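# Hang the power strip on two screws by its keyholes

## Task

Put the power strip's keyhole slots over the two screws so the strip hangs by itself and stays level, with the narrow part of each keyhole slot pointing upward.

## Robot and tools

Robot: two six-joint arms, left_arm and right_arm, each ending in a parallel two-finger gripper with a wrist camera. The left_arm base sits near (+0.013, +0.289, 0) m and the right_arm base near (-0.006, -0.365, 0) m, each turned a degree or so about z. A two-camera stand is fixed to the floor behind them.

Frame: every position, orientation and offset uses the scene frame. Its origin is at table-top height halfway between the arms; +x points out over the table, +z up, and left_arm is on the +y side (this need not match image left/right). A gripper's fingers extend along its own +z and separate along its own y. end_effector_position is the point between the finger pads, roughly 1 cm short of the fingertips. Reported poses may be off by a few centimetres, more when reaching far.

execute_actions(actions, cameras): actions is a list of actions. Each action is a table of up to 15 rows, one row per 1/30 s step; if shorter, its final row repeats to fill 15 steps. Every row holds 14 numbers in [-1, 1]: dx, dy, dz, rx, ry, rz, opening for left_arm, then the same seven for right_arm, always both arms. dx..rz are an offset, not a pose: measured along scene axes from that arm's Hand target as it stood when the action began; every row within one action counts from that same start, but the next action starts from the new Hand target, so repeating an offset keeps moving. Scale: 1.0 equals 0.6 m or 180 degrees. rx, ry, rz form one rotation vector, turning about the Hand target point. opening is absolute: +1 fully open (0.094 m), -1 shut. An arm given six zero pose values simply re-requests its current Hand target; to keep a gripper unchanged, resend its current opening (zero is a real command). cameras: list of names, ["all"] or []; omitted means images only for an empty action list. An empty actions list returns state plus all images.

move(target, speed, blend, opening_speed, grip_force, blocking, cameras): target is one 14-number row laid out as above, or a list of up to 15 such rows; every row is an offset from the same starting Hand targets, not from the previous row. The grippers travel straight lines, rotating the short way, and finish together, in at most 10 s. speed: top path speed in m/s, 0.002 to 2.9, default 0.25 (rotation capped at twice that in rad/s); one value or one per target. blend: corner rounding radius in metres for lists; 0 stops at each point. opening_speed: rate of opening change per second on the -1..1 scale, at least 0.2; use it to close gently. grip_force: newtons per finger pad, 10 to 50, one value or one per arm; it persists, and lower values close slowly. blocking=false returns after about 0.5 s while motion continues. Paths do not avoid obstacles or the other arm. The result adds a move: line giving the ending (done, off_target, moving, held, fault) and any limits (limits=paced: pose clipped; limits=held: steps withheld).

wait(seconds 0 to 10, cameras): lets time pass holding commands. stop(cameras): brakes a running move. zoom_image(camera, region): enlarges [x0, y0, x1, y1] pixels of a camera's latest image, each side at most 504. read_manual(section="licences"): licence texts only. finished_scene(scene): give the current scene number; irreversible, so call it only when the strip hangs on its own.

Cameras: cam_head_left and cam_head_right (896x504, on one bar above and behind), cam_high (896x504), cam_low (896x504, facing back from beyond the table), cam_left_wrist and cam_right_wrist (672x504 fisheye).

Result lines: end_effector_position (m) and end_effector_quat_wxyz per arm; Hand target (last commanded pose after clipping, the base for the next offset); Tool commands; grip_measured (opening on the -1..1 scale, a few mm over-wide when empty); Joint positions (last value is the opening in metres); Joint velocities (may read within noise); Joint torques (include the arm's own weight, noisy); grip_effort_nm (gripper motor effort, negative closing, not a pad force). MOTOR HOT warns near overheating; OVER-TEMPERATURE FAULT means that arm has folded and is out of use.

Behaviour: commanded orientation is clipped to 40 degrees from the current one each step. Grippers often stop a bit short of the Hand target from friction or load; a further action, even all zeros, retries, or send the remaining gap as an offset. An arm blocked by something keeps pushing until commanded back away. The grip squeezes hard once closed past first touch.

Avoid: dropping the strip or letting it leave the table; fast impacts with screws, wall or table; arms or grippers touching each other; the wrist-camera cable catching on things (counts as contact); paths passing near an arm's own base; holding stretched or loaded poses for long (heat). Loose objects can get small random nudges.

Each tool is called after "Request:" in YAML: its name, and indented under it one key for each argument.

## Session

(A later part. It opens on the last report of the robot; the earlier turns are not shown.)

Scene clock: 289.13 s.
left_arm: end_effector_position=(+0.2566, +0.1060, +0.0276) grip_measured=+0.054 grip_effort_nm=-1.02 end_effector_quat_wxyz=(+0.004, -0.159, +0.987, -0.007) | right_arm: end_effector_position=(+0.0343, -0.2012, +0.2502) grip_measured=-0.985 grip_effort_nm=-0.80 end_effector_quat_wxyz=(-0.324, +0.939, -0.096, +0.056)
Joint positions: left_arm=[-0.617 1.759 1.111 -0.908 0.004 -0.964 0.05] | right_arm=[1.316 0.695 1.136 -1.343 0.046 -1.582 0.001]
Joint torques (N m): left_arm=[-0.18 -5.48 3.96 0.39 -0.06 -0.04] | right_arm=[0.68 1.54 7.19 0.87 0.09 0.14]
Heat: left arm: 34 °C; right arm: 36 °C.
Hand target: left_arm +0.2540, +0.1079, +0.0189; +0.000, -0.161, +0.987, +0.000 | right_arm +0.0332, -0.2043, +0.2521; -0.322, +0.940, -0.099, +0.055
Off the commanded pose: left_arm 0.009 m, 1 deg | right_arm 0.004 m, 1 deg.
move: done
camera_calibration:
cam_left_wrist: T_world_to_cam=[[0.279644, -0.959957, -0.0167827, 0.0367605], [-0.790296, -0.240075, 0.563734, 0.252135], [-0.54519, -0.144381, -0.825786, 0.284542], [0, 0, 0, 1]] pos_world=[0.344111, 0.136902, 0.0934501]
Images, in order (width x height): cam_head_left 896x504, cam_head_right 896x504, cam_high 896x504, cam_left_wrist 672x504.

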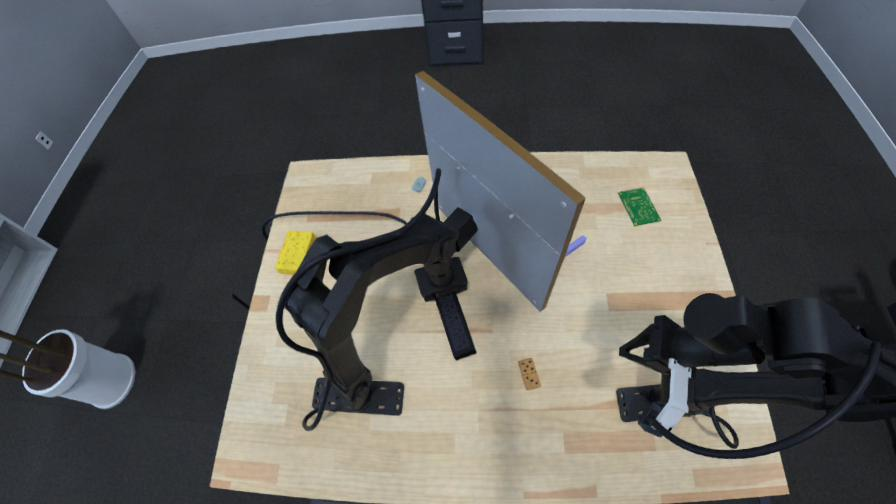

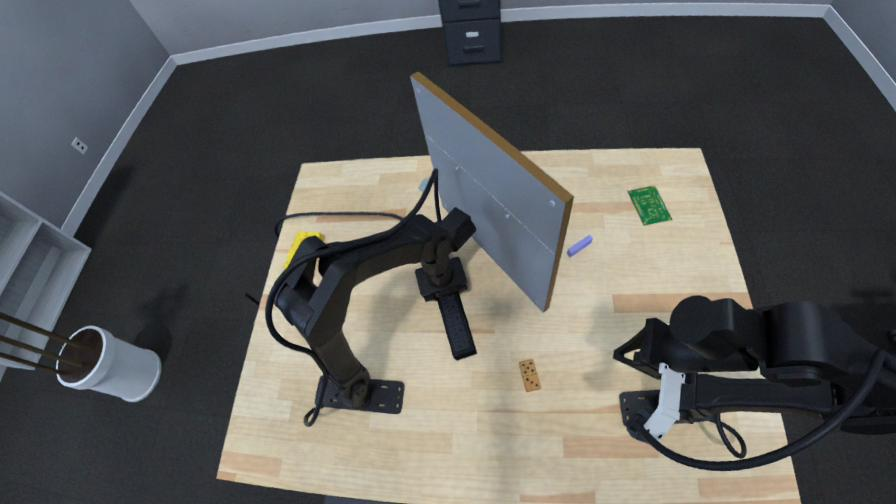

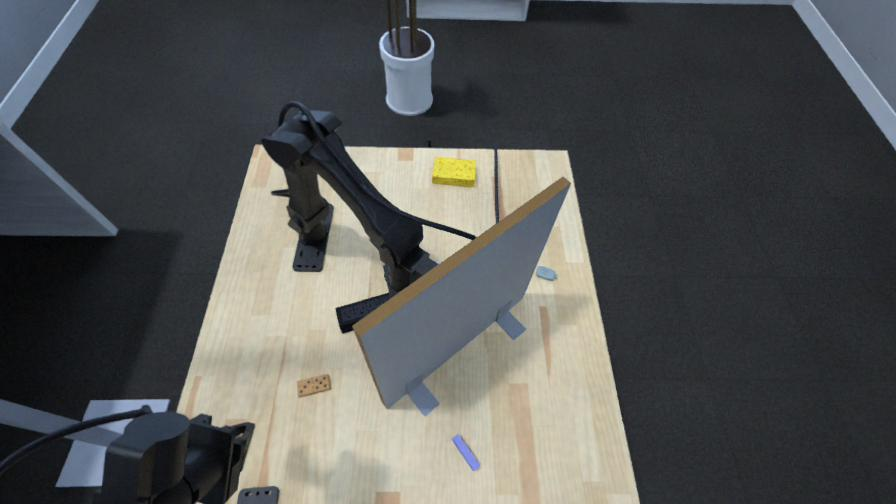

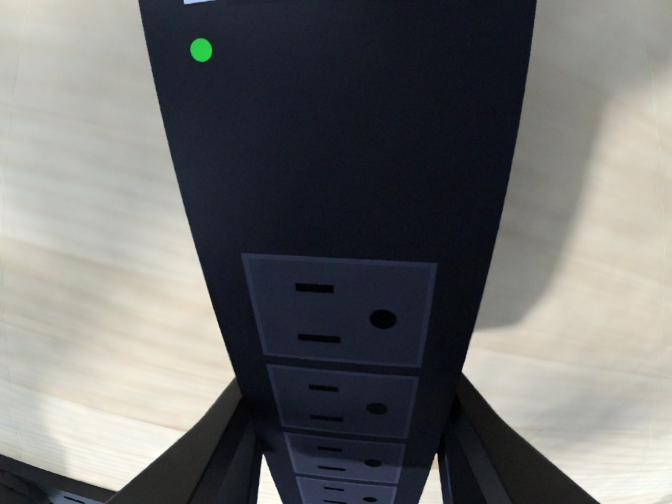

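Request:
move:
  target: [0,0,0,0,0,0,-0.05,0,0,0,0,0,0,-1]
  grip_force: [12, 50]

Request:
move:
  target: [0,0,-0.03,0,0,0,-0.05,0,0,0,0,0,0,-1]
  speed: 0.04

Request:
move:
  target: [0,0,0,0,0,0,-0.3,0,0,0,0,0,0,-1]
  grip_force: [50, 50]
  opening_speed: 0.5
  cameras: ["cam_left_wrist"]

Scene clock: 300.60 s.
left_arm: end_effector_position=(+0.2566, +0.1060, +0.0276) grip_measured=+0.076 grip_effort_nm=-0.32 end_effector_quat_wxyz=(+0.004, -0.159, +0.987, -0.007) | right_arm: end_effector_position=(+0.0344, -0.2013, +0.2501) grip_measured=-0.985 grip_effort_nm=-0.80 end_effector_quat_wxyz=(-0.324, +0.939, -0.096, +0.056)
Joint positions: left_arm=[-0.617 1.759 1.111 -0.908 0.004 -0.964 0.051] | right_arm=[1.316 0.695 1.136 -1.343 0.046 -1.581 0.001]
Joint torques (N m): left_arm=[-0.14 -5.35 3.97 0.38 -0.02 -0.02] | right_arm=[0.69 1.54 7.19 0.85 0.09 0.12]
Heat: left arm: 34 °C; right arm: 36 °C.
Hand target: left_arm +0.2540, +0.1079, +0.0189; +0.000, -0.161, +0.987, +0.000 | right_arm +0.0332, -0.2043, +0.2521; -0.322, +0.940, -0.099, +0.055
Off the commanded pose: left_arm 0.009 m, 1 deg | right_arm 0.004 m, 0 deg.
grip_force (N): 12, 50
move: done

Scene clock: 301.30 s.
left_arm: end_effector_position=(+0.2570, +0.1045, +0.0183) grip_measured=+0.050 grip_effort_nm=-0.32 end_effector_quat_wxyz=(+0.005, -0.161, +0.987, -0.011) | right_arm: end_effector_position=(+0.0344, -0.2013, +0.2501) grip_measured=-0.985 grip_effort_nm=-0.80 end_effector_quat_wxyz=(-0.324, +0.939, -0.096, +0.056)
Joint positions: left_arm=[-0.617 1.772 1.087 -0.863 0.009 -0.967 0.049] | right_arm=[1.316 0.695 1.136 -1.343 0.046 -1.581 0.001]
Joint torques (N m): left_arm=[-0.09 -4.25 2.54 0.66 -0.04 0.02] | right_arm=[0.69 1.54 7.19 0.85 0.1 0.13]
Heat: left arm: 34 °C; right arm: 36 °C.
Hand target: left_arm +0.2540, +0.1078, +0.0009; +0.000, -0.161, +0.987, +0.000 | right_arm +0.0332, -0.2043, +0.2521; -0.322, +0.940, -0.099, +0.055
Off the commanded pose: left_arm 0.018 m, 1 deg | right_arm 0.004 m, 0 deg.
grip_force (N): 12, 50
move: off_target (left_arm)

Scene clock: 302.00 s.
left_arm: end_effector_position=(+0.2570, +0.1045, +0.0183) grip_measured=+0.022 grip_effort_nm=-1.02 end_effector_quat_wxyz=(+0.005, -0.163, +0.987, -0.011) | right_arm: end_effector_position=(+0.0344, -0.2013, +0.2501) grip_measured=-0.985 grip_effort_nm=-0.80 end_effector_quat_wxyz=(-0.324, +0.939, -0.096, +0.056)
Joint positions: left_arm=[-0.617 1.772 1.087 -0.863 0.009 -0.972 0.048] | right_arm=[1.316 0.695 1.136 -1.343 0.046 -1.581 0.001]
Joint torques (N m): left_arm=[-0.08 -4.23 2.5 0.66 -0.09 0.03] | right_arm=[0.69 1.54 7.19 0.85 0.1 0.12]
Heat: left arm: 34 °C; right arm: 36 °C.
Hand target: left_arm +0.2541, +0.1078, +0.0009; +0.000, -0.161, +0.987, +0.000 | right_arm +0.0332, -0.2043, +0.2521; -0.322, +0.940, -0.099, +0.055
Off the commanded pose: left_arm 0.018 m, 1 deg | right_arm 0.004 m, 0 deg.
move: off_target (left_arm)
camera_calibration:
cam_left_wrist: T_world_to_cam=[[0.286925, -0.957918, -0.00819234, 0.0328522], [-0.78984, -0.241402, 0.563806, 0.257426], [-0.542058, -0.155299, -0.825867, 0.277296], [0, 0, 0, 1]] pos_world=[0.344209, 0.136677, 0.0841404]
Images, in order (width x height): cam_left_wrist 672x504.

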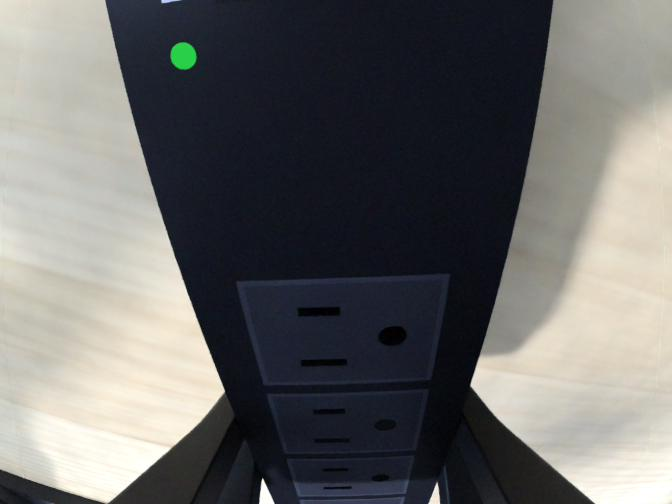

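Request:
move:
  target:
    - [0,0,0.33,0,0,0,-0.3,0,0,0,0,0,0,-1]
    - [-0.10,0.20,0.36,0,0,0,-0.3,0,0,0,0,0,0,-1]
  speed: 0.2
  blend: [0.03,0]
  cameras: ["cam_head_left","cam_high"]

Scene clock: 359.57 s.
left_arm: end_effector_position=(+0.1914, +0.2258, +0.2149) grip_measured=+0.022 grip_effort_nm=-1.02 end_effector_quat_wxyz=(+0.057, -0.170, +0.983, -0.037) | right_arm: end_effector_position=(+0.0344, -0.2013, +0.2501) grip_measured=-0.985 grip_effort_nm=-0.80 end_effector_quat_wxyz=(-0.324, +0.939, -0.096, +0.056)
Joint positions: left_arm=[-0.307 1.196 1.359 -1.597 0.01 -0.679 0.048] | right_arm=[1.316 0.695 1.136 -1.343 0.046 -1.581 0.001]
Joint torques (N m): left_arm=[0.25 -2.77 4.93 0.67 -0.09 0.22] | right_arm=[0.69 1.52 7.2 0.85 0.1 0.12]
Heat: left arm: 33 °C; right arm: 37 °C.
Hand target: left_arm +0.1940, +0.2278, +0.2169; +0.000, -0.161, +0.987, +0.001 | right_arm +0.0332, -0.2043, +0.2521; -0.322, +0.940, -0.099, +0.055
Off the commanded pose: left_arm 0.004 m, 8 deg | right_arm 0.004 m, 0 deg.
joint read past its limit (left arm) — joint 4 (wrist pitch), lower limit.
joint sent to its limit (left arm) — joint 4 (wrist pitch), lower limit. The joint targets are off in orientation, not in position.
move: off_target (left_arm)
Images, in order (width x height): cam_head_left 896x504, cam_high 896x504.

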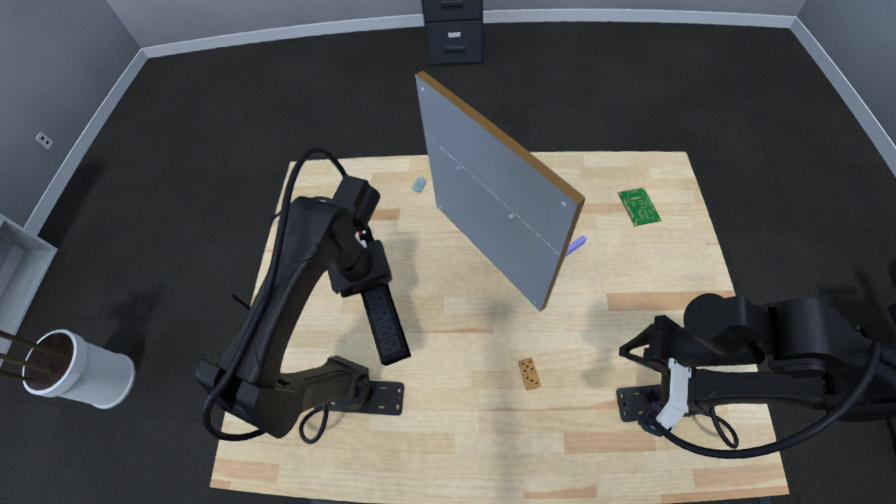

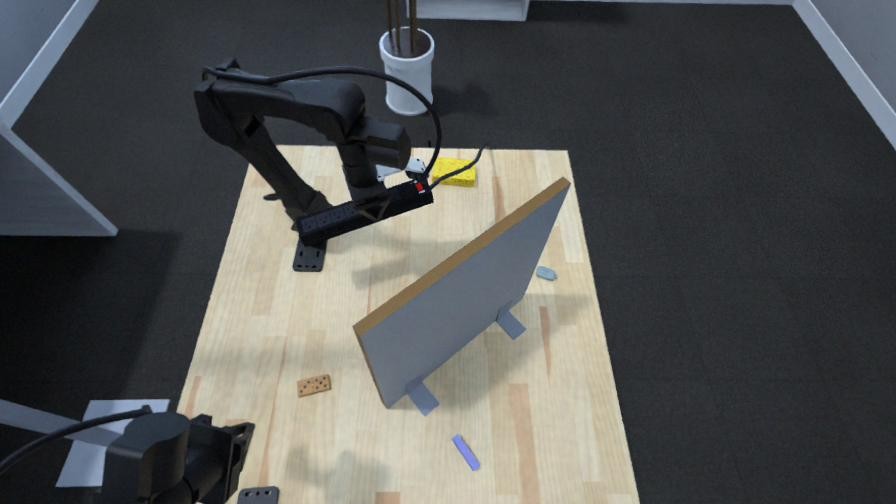

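Request:
move:
  target:
    - [0.093,0.07,-0.03,0,0,-0.375,-0.3,0,0,0,0,0,0,-1]
    - [0.093,0.07,-0.03,0,0,-0.75,-0.3,0,0,0,0,0,0,-1]
  speed: 0.5
  blend: [0.03,0]
  cameras: ["cam_head_left","cam_high"]

Scene clock: 373.27 s.
left_arm: end_effector_position=(+0.2437, +0.2800, +0.1901) grip_measured=+0.022 grip_effort_nm=-1.02 end_effector_quat_wxyz=(-0.025, +0.845, +0.534, +0.013) | right_arm: end_effector_position=(+0.0344, -0.2013, +0.2501) grip_measured=-0.985 grip_effort_nm=-0.80 end_effector_quat_wxyz=(-0.324, +0.939, -0.096, +0.056)
Joint positions: left_arm=[-0.058 1.45 1.448 -1.579 -0.056 1.928 0.048] | right_arm=[1.316 0.695 1.136 -1.343 0.046 -1.581 0.001]
Joint torques (N m): left_arm=[0.27 -3.88 8.9 0.14 0.47 0.23] | right_arm=[0.69 1.54 7.2 0.85 0.1 0.12]
Heat: left arm: 34 °C; right arm: 37 °C.
Hand target: left_arm +0.2498, +0.2698, +0.1989; +0.000, +0.850, +0.526, +0.000 | right_arm +0.0332, -0.2043, +0.2521; -0.322, +0.940, -0.099, +0.055
Off the commanded pose: left_arm 0.015 m, 3 deg | right_arm 0.004 m, 0 deg.
joint sent to its limit (left arm) — joint 4 (wrist pitch), lower limit. The joint targets still meet the commanded pose.
move: off_target (left_arm)
Images, in order (width x height): cam_head_left 896x504, cam_high 896x504.

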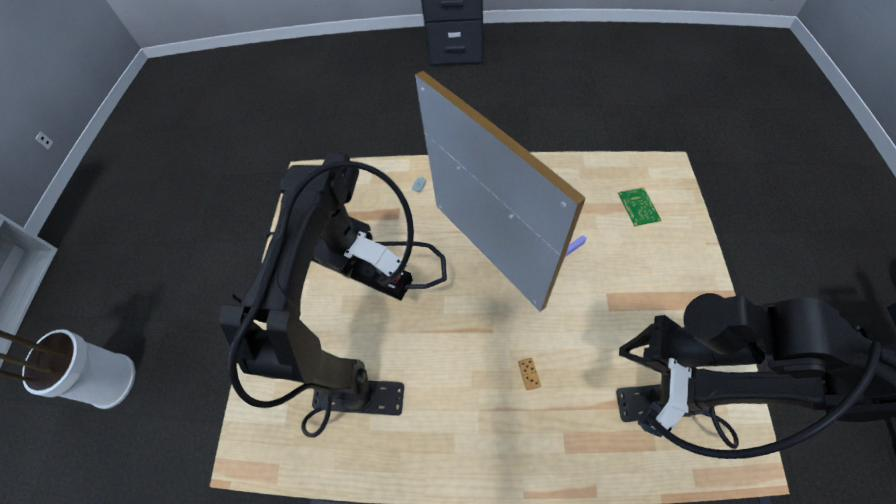

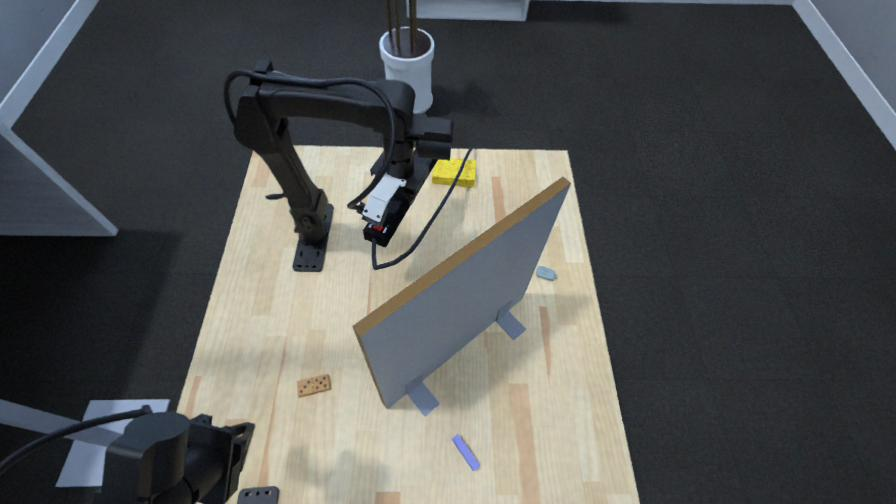

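Request:
move:
  target:
    - [0.0145,-0.223,0.16,-0.3238,-0.3859,-0.1176,-0.3,0,0,0,0,0,0,-1]
  speed: 0.4
  cameras: ["cam_head_left","cam_head_right"]

Scene clock: 385.57 s.
left_arm: end_effector_position=(+0.2676, +0.1467, +0.2780) grip_measured=+0.022 grip_effort_nm=-1.02 end_effector_quat_wxyz=(+0.648, +0.678, +0.267, +0.220) | right_arm: end_effector_position=(+0.0344, -0.2013, +0.2501) grip_measured=-0.985 grip_effort_nm=-0.80 end_effector_quat_wxyz=(-0.324, +0.939, -0.096, +0.056)
Joint positions: left_arm=[-0.014 0.689 0.487 0.109 0.823 1.591 0.048] | right_arm=[1.316 0.695 1.136 -1.343 0.046 -1.581 0.001]
Joint torques (N m): left_arm=[-1.26 -0.54 6.83 2.55 0.53 -0.07] | right_arm=[0.7 1.54 7.19 0.85 0.1 0.12]
Heat: left arm: 34 °C; right arm: 37 °C.
Hand target: left_arm +0.2585, +0.1360, +0.2949; +0.672, +0.671, +0.222, +0.221 | right_arm +0.0332, -0.2043, +0.2521; -0.322, +0.940, -0.099, +0.055
Off the commanded pose: left_arm 0.022 m, 6 deg | right_arm 0.004 m, 0 deg.
move: off_target (left_arm)
Images, in order (width x height): cam_head_left 896x504, cam_head_right 896x504.

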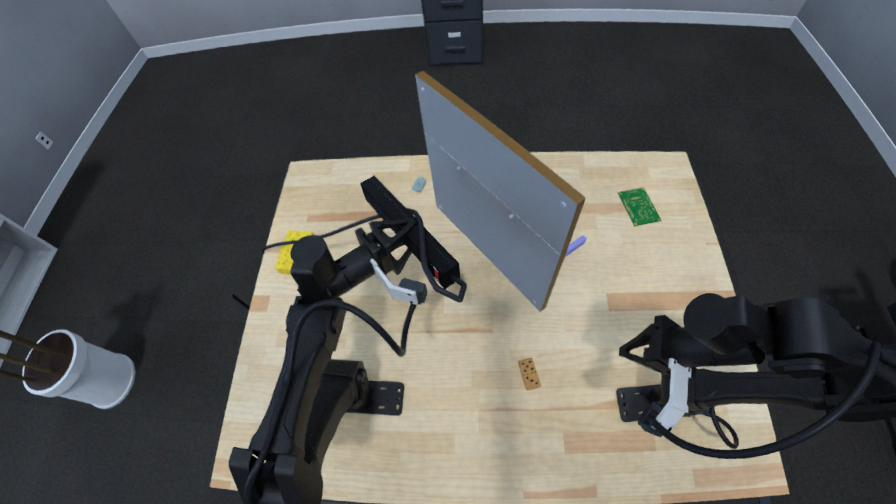

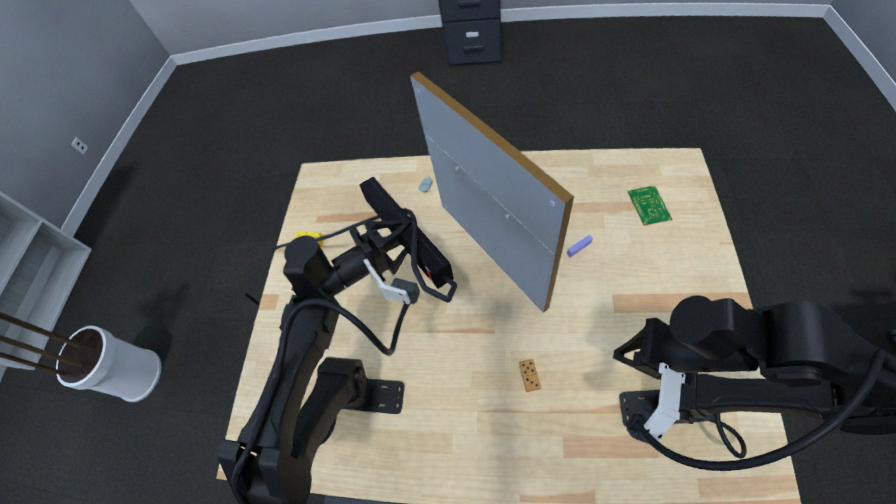

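Request:
zoom_image:
  camera: "cam_head_left"
  region: [240, 150, 520, 370]

Request:
zoom_image:
  camera: "cam_head_right"
  region: [240, 150, 520, 370]

Request:
wait:
  seconds: 0
  cameras: ["cam_high","cam_low","cam_left_wrist"]

Scaled by 1.800 from the camera's 896x504 image, which has a finer 1280x720 frame.

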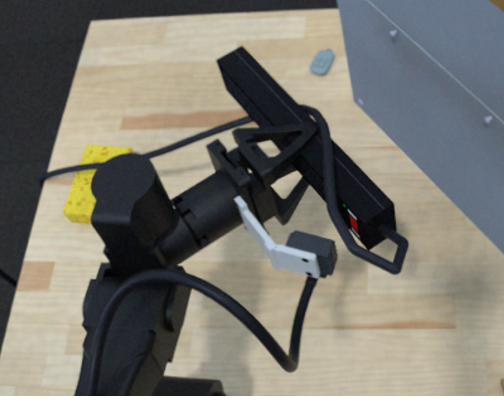

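Scaled by 1.800 from the camera's 896x504 image, which has a finer 1280x720 frame.

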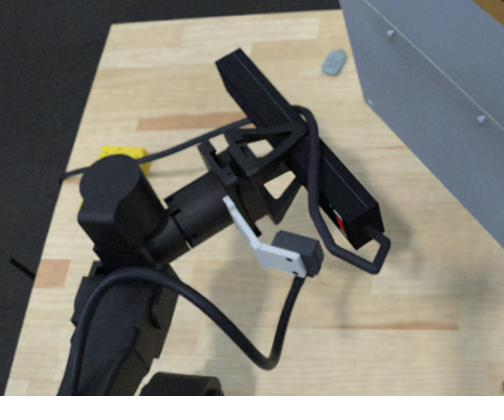

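Scene clock: 391.50 s.
left_arm: end_effector_position=(+0.2676, +0.1467, +0.2782) grip_measured=+0.022 grip_effort_nm=-1.02 end_effector_quat_wxyz=(+0.648, +0.678, +0.267, +0.220) | right_arm: end_effector_position=(+0.0344, -0.2013, +0.2501) grip_measured=-0.985 grip_effort_nm=-0.80 end_effector_quat_wxyz=(-0.324, +0.939, -0.096, +0.056)
Joint positions: left_arm=[-0.014 0.689 0.487 0.11 0.823 1.591 0.048] | right_arm=[1.316 0.695 1.136 -1.343 0.046 -1.581 0.001]
Joint torques (N m): left_arm=[-1.2 -0.53 6.91 2.62 0.53 -0.16] | right_arm=[0.69 1.52 7.19 0.85 0.09 0.12]
Heat: left arm: 34 °C; right arm: 37 °C.
Hand target: left_arm +0.2585, +0.1360, +0.2950; +0.672, +0.671, +0.222, +0.221 | right_arm +0.0332, -0.2043, +0.2521; -0.322, +0.940, -0.099, +0.055
Tool commands: left_gripper/opening=-0.3 right_gripper/opening=-1.0
Off the commanded pose: left_arm 0.022 m, 6 deg | right_arm 0.004 m, 0 deg.
camera_calibration:
cam_left_wrist: T_world_to_cam=[[-0.0291855, 0.0159046, -0.999447, 0.289818], [0.258673, 0.965933, 0.00781762, -0.173581], [0.965524, -0.258301, -0.0323053, -0.104942], [0, 0, 0, 1]] pos_world=[0.154683, 0.135951, 0.287624]
Images, in order (width x height): cam_high 896x504, cam_low 896x504, cam_left_wrist 672x504.

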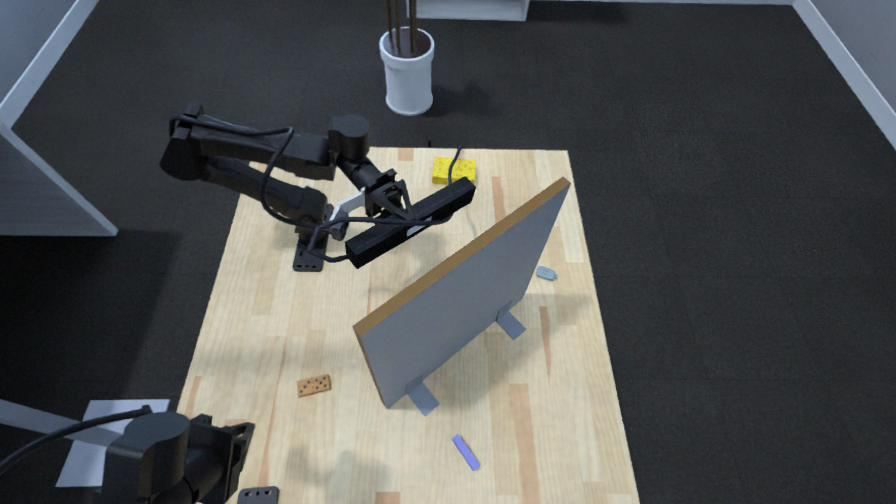

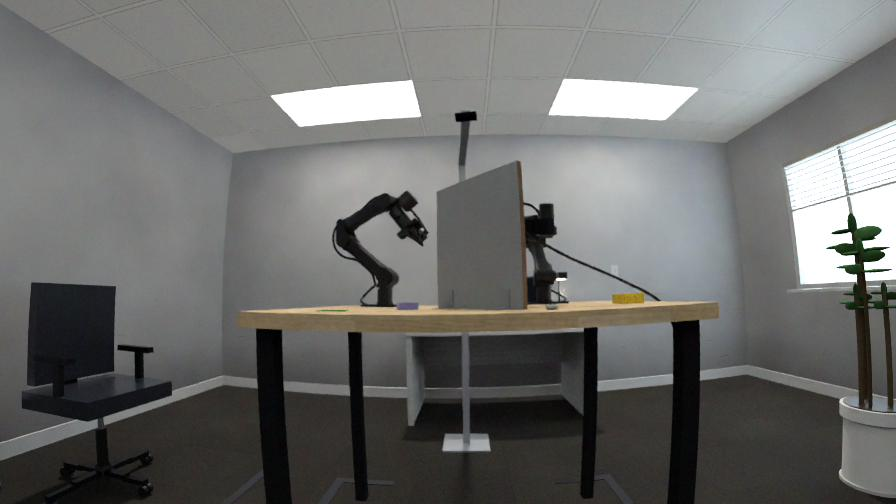

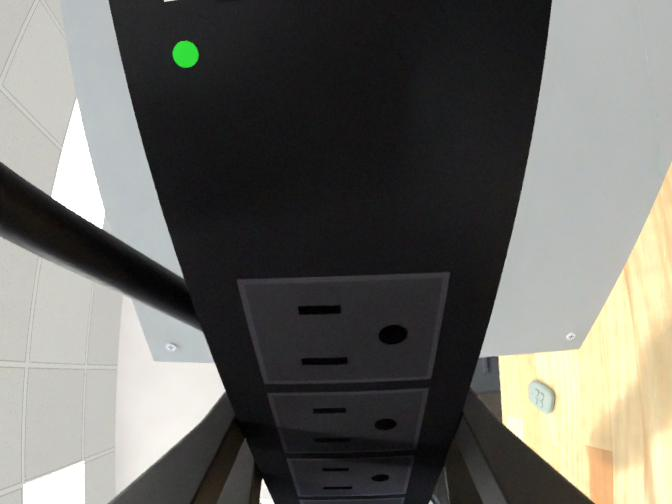

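Request:
move:
  target:
    - [0.036,0.19,0.058,0.3238,0.3859,0.1176,-0.3,0,0,0,0,0,0,-1]
    - [0.269,0.34,0.058,0.3238,0.3859,0.1176,-0.3,0,0,0,0,0,0,-1]
  speed: 0.4
  blend: [0.03,0]
  cameras: ["cam_head_left","cam_high"]

Scene clock: 423.73 s.
left_arm: end_effector_position=(+0.4167, +0.3508, +0.3116) grip_measured=+0.023 grip_effort_nm=-1.02 end_effector_quat_wxyz=(+0.075, +0.808, +0.541, +0.221) | right_arm: end_effector_position=(+0.0344, -0.2013, +0.2501) grip_measured=-0.985 grip_effort_nm=-0.80 end_effector_quat_wxyz=(-0.324, +0.939, -0.096, +0.056)
Joint positions: left_arm=[0.15 1.905 2.389 -1.587 -0.063 2.1 0.048] | right_arm=[1.316 0.695 1.136 -1.343 0.046 -1.581 0.001]
Joint torques (N m): left_arm=[-0.7 -8.29 8.35 1.16 0.27 0.06] | right_arm=[0.72 1.55 7.2 0.85 0.09 0.12]
Heat: left arm: 38 °C; right arm: 37 °C.
Hand target: left_arm +0.4199, +0.3400, +0.3296; +0.000, +0.850, +0.527, +0.000 | right_arm +0.0332, -0.2043, +0.2521; -0.322, +0.940, -0.099, +0.055
Off the commanded pose: left_arm 0.021 m, 27 deg | right_arm 0.004 m, 0 deg.
joint read past its limit (left arm) — joint 4 (wrist pitch), lower limit.
joint sent to its limit (left arm) — joint 4 (wrist pitch), lower limit; joint 6 (wrist roll), upper limit. The joint targets are off in orientation, not in position.
move: off_target (left_arm)
Images, in order (width x height): cam_head_left 896x504, cam_high 896x504.

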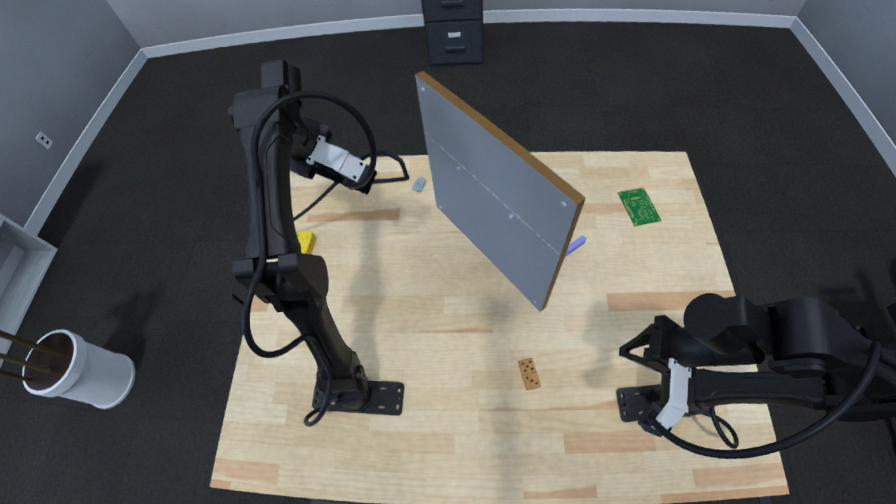

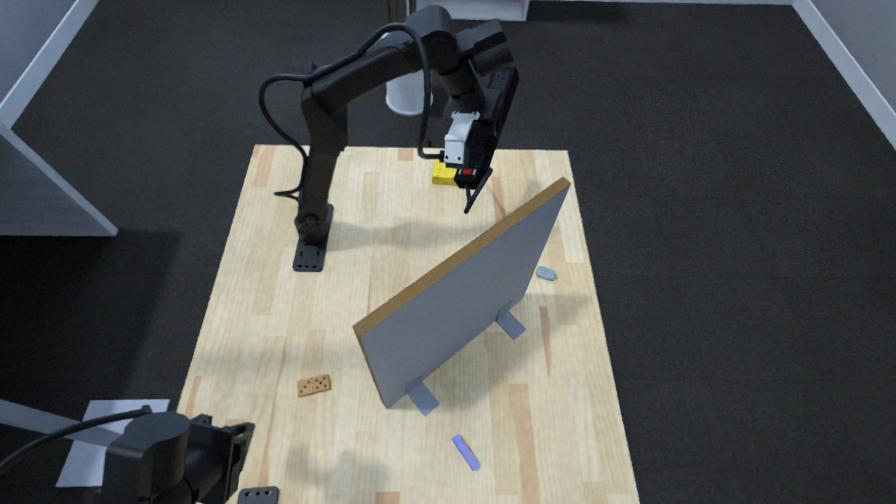

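Request:
move:
  target:
    - [-0.067,-0.1,0.09,-0.3238,-0.3859,-0.1176,-0.3,0,0,0,0,0,0,-1]
  speed: 0.4
  cameras: ["cam_head_left","cam_head_right","cam_high"]

Request:
zoom_image:
  camera: "cam_head_left"
  region: [240, 60, 520, 280]

Request:
zoom_image:
  camera: "cam_high"
  region: [360, 80, 640, 300]

Scene clock: 434.47 s.
left_arm: end_effector_position=(+0.3964, +0.2960, +0.3675) grip_measured=+0.023 grip_effort_nm=-1.02 end_effector_quat_wxyz=(+0.660, +0.670, +0.256, +0.225) | right_arm: end_effector_position=(+0.0344, -0.2013, +0.2501) grip_measured=-0.985 grip_effort_nm=-0.80 end_effector_quat_wxyz=(-0.324, +0.939, -0.096, +0.056)
Joint positions: left_arm=[0.523 1.432 1.202 0.088 1.37 1.674 0.048] | right_arm=[1.316 0.695 1.136 -1.343 0.046 -1.581 0.001]
Joint torques (N m): left_arm=[-1.02 -8.36 6.16 1.63 0.51 -0.24] | right_arm=[0.7 1.52 7.19 0.85 0.09 0.12]
Heat: left arm: 36 °C; right arm: 36 °C.
Hand target: left_arm +0.3797, +0.2801, +0.3837; +0.672, +0.671, +0.222, +0.222 | right_arm +0.0332, -0.2043, +0.2521; -0.322, +0.940, -0.099, +0.055
Off the commanded pose: left_arm 0.028 m, 4 deg | right_arm 0.004 m, 0 deg.
move: off_target (left_arm)
Images, in order (width x height): cam_head_left 896x504, cam_head_right 896x504, cam_high 896x504.

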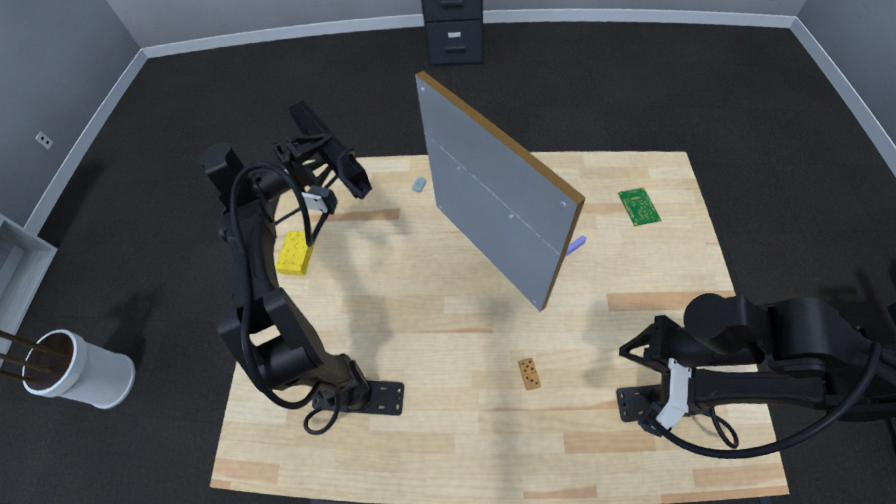

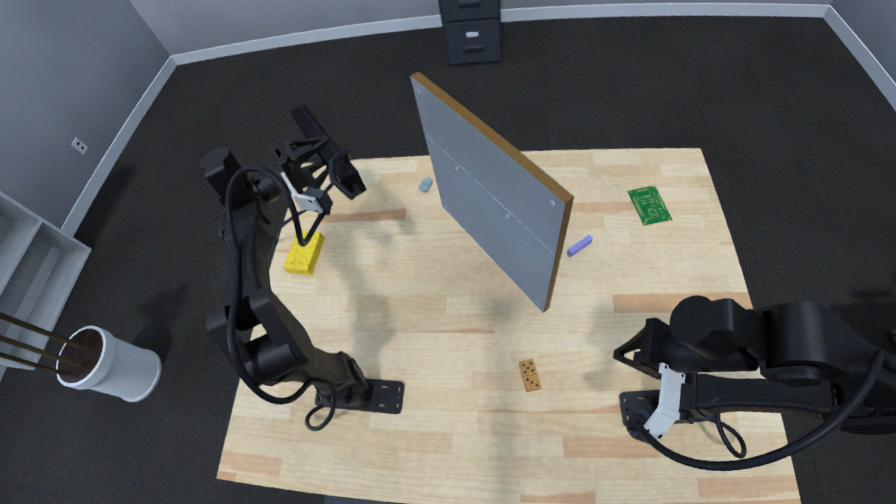

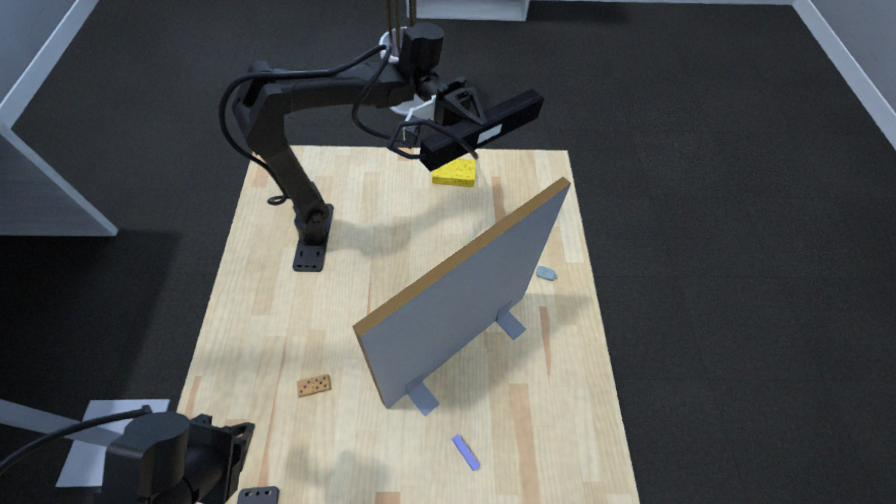

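Scaled by 1.800 from the camera's 896x504 image, which has a finer 1280x720 frame.

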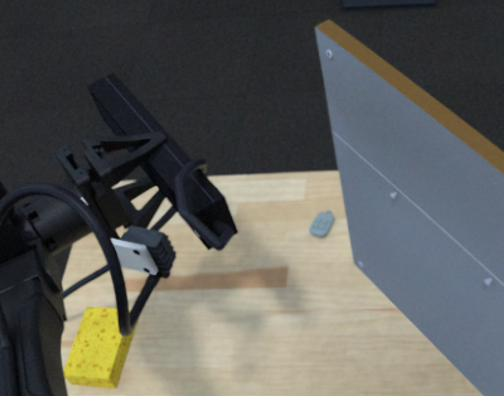

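Scaled by 1.800 from the camera's 896x504 image, which has a finer 1280x720 frame.

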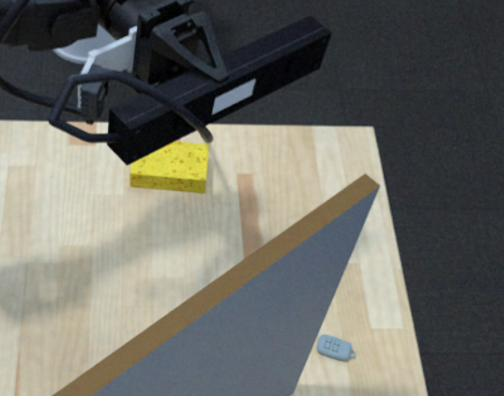

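Request:
move:
  target:
    - [-0.24,-0.133,-0.07,0,0,0,-0.3,0,0,0,0,0,0,-1]
  speed: 0.4
  cameras: ["cam_head_left","cam_head_right","cam_high"]

Request:
zoom_image:
  camera: "cam_head_left"
  region: [240, 120, 520, 340]

Request:
zoom_image:
  camera: "cam_high"
  region: [260, 130, 540, 350]

Request:
zoom_image:
  camera: "cam_head_right"
  region: [240, 120, 520, 340]

Scene clock: 469.53 s.
left_arm: end_effector_position=(+0.2401, +0.2023, +0.3432) grip_measured=+0.023 grip_effort_nm=-1.02 end_effector_quat_wxyz=(+0.666, +0.673, +0.220, +0.235) | right_arm: end_effector_position=(+0.0344, -0.2013, +0.2501) grip_measured=-0.985 grip_effort_nm=-0.80 end_effector_quat_wxyz=(-0.324, +0.939, -0.096, +0.056)
Joint positions: left_arm=[0.469 0.679 0.677 -0.004 1.356 1.601 0.048] | right_arm=[1.316 0.695 1.136 -1.343 0.046 -1.581 0.001]
Joint torques (N m): left_arm=[0.36 -0.21 5.97 1.34 0.25 -0.25] | right_arm=[0.69 1.55 7.19 0.85 0.09 0.12]
Heat: left arm: 36 °C; right arm: 36 °C.
Hand target: left_arm +0.2357, +0.2003, +0.3417; +0.672, +0.671, +0.222, +0.222 | right_arm +0.0332, -0.2043, +0.2521; -0.322, +0.940, -0.099, +0.055
Off the commanded pose: left_arm 0.005 m, 2 deg | right_arm 0.004 m, 0 deg.
move: done
Images, in order (width x height): cam_head_left 896x504, cam_head_right 896x504, cam_high 896x504.

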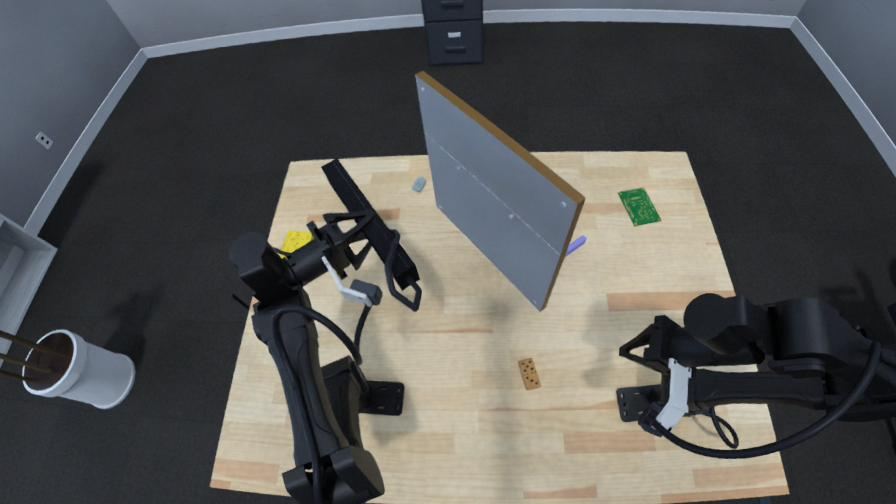

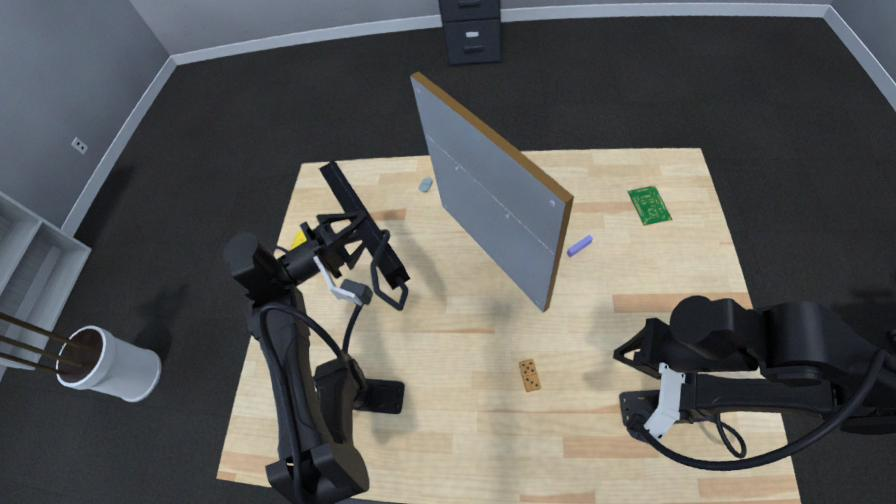

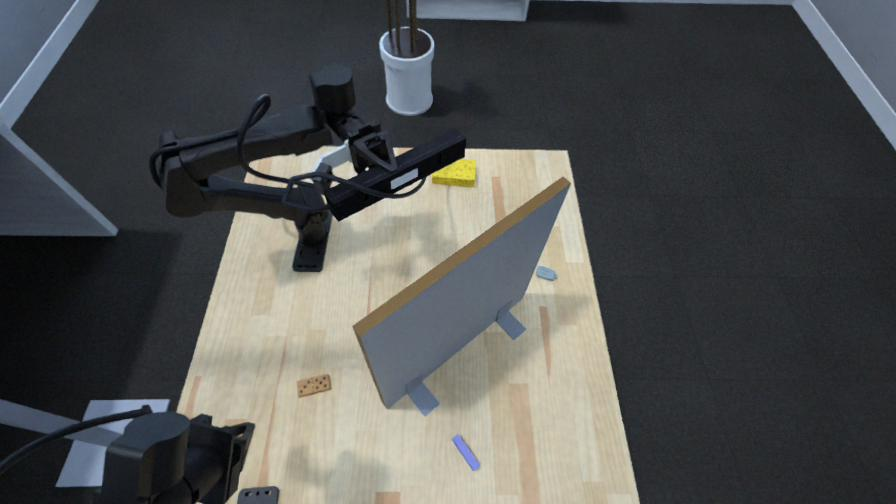

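Scaled by 1.800 from the camera's 896x504 image, which has a finer 1280x720 frame.

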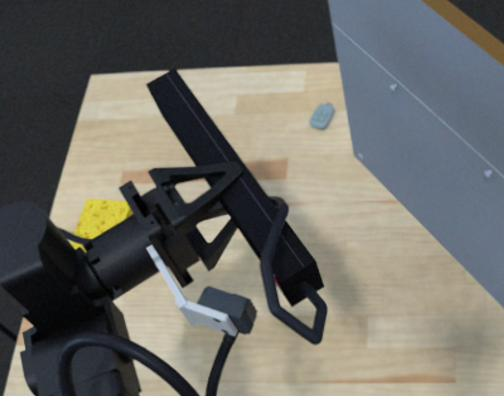

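Scaled by 1.800 from the camera's 896x504 image, which has a finer 1280x720 frame.

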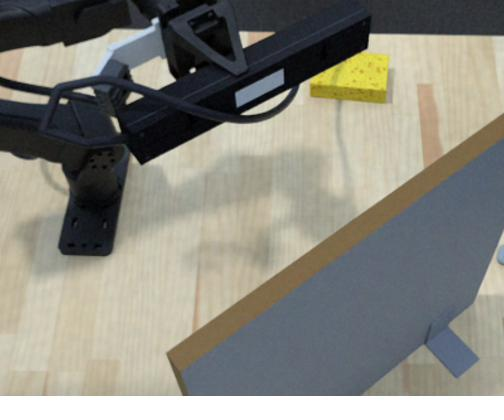

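Scaled by 1.800 from the camera's 896x504 image, which has a finer 1280x720 frame.

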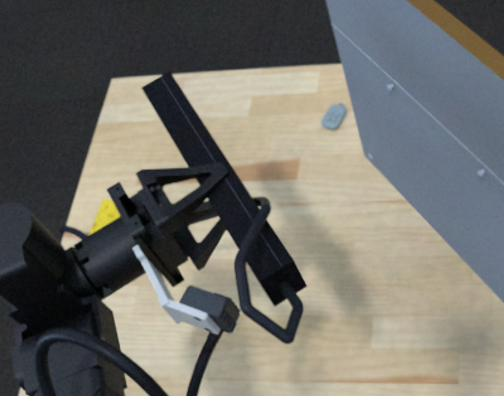

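Request:
move:
  target:
    - [0.024,0.116,0.13,-0.4054,0.3027,0.1451,-0.3,0,0,0,0,0,0,-1]
    - [0.024,0.116,0.097,-0.2546,0.4738,0.3573,-0.3,0,0,0,0,0,0,-1]
  speed: 0.5
  blend: [0.03,0]
  cameras: ["cam_head_left","cam_head_right","cam_high"]

Request:
zoom_image:
  camera: "cam_head_left"
  region: [240, 120, 520, 340]

Request:
zoom_image:
  camera: "cam_high"
  region: [260, 60, 540, 280]

Scene clock: 579.07 s.
left_arm: end_effector_position=(+0.2507, +0.2758, +0.3776) grip_measured=+0.023 grip_effort_nm=-1.02 end_effector_quat_wxyz=(+0.342, +0.135, +0.929, -0.050) | right_arm: end_effector_position=(+0.0344, -0.2013, +0.2501) grip_measured=-0.985 grip_effort_nm=-0.80 end_effector_quat_wxyz=(-0.324, +0.939, -0.096, +0.056)
Joint positions: left_arm=[0.182 1.238 1.929 -1.605 0.283 0.345 0.048] | right_arm=[1.316 0.695 1.136 -1.343 0.046 -1.581 0.001]
Joint torques (N m): left_arm=[-0.81 -2.5 8.17 1.59 0.32 0.14] | right_arm=[0.7 1.54 7.19 0.85 0.09 0.12]
Heat: left arm: 36 °C; right arm: 36 °C.
Hand target: left_arm +0.2501, +0.2698, +0.4000; +0.337, +0.163, +0.925, -0.060 | right_arm +0.0332, -0.2043, +0.2521; -0.322, +0.940, -0.099, +0.055
Off the commanded pose: left_arm 0.023 m, 4 deg | right_arm 0.004 m, 0 deg.
joint read past its limit (left arm) — joint 4 (wrist pitch), lower limit.
joint sent to its limit (left arm) — joint 4 (wrist pitch), lower limit. The joint targets are off in orientation, not in position.
move: off_target (left_arm)
Images, in order (width x height): cam_head_left 896x504, cam_head_right 896x504, cam_high 896x504.

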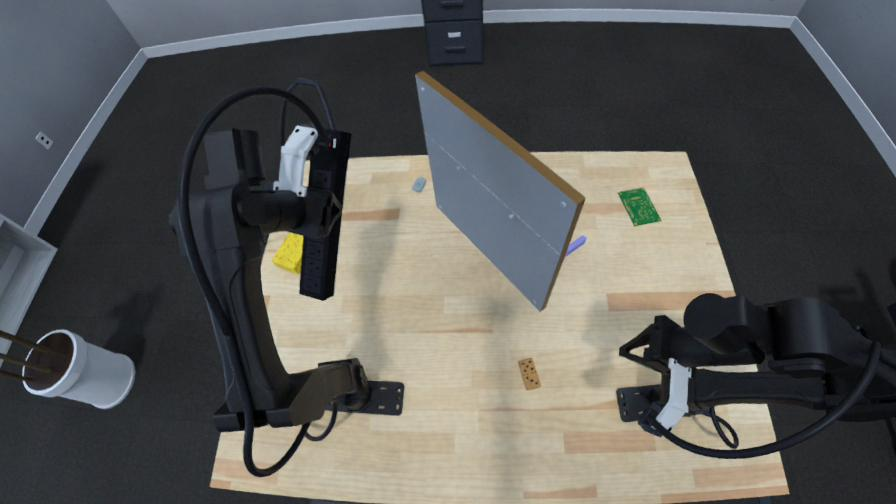

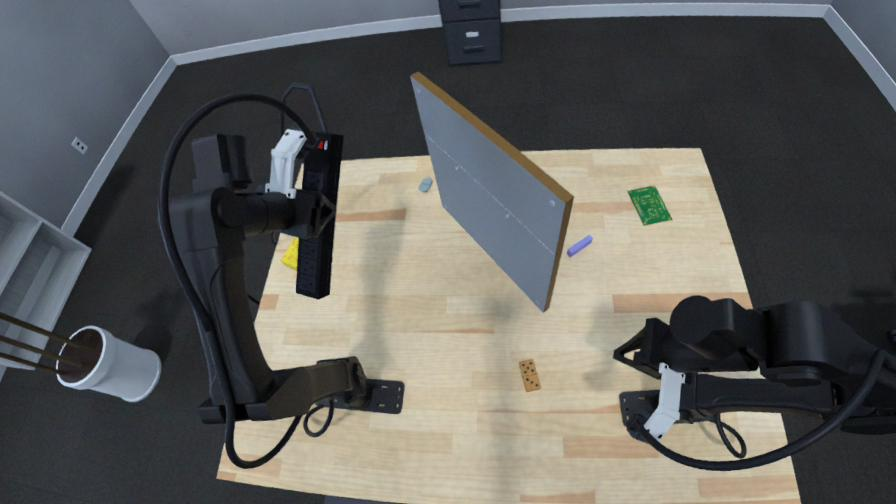

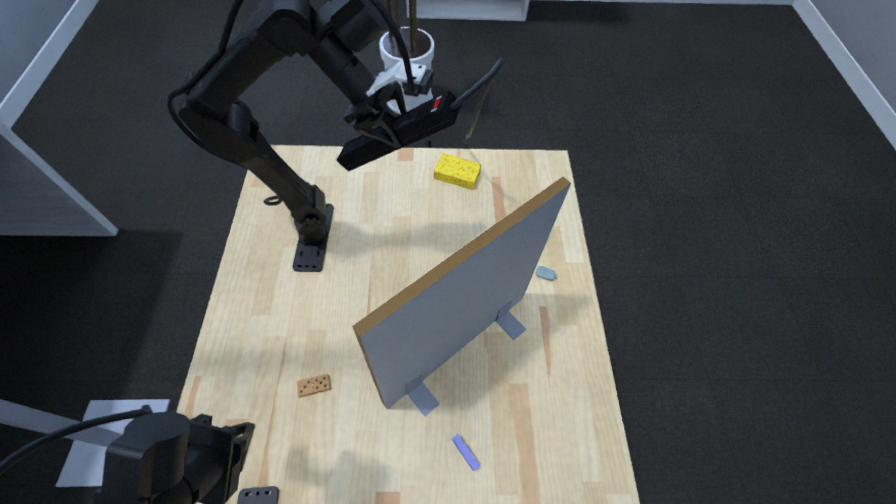

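Scaled by 1.800 from the camera's 896x504 image, which has a finer 1280x720 frame.

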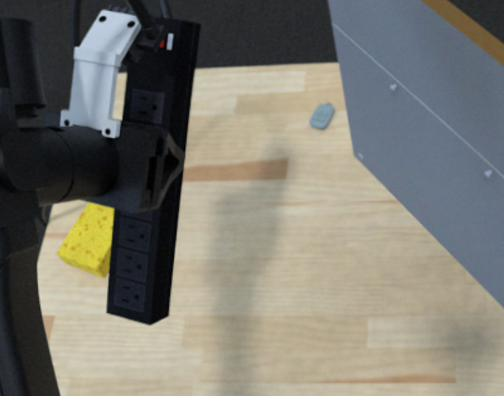

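Scaled by 1.800 from the camera's 896x504 image, which has a finer 1280x720 frame.

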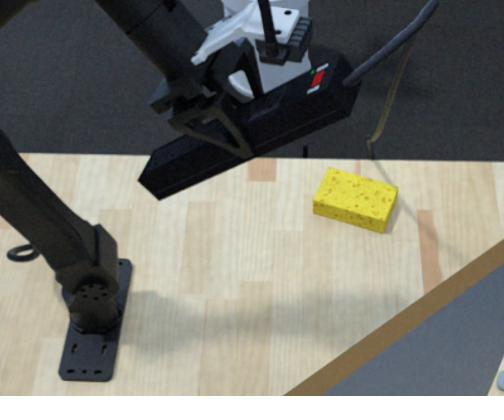

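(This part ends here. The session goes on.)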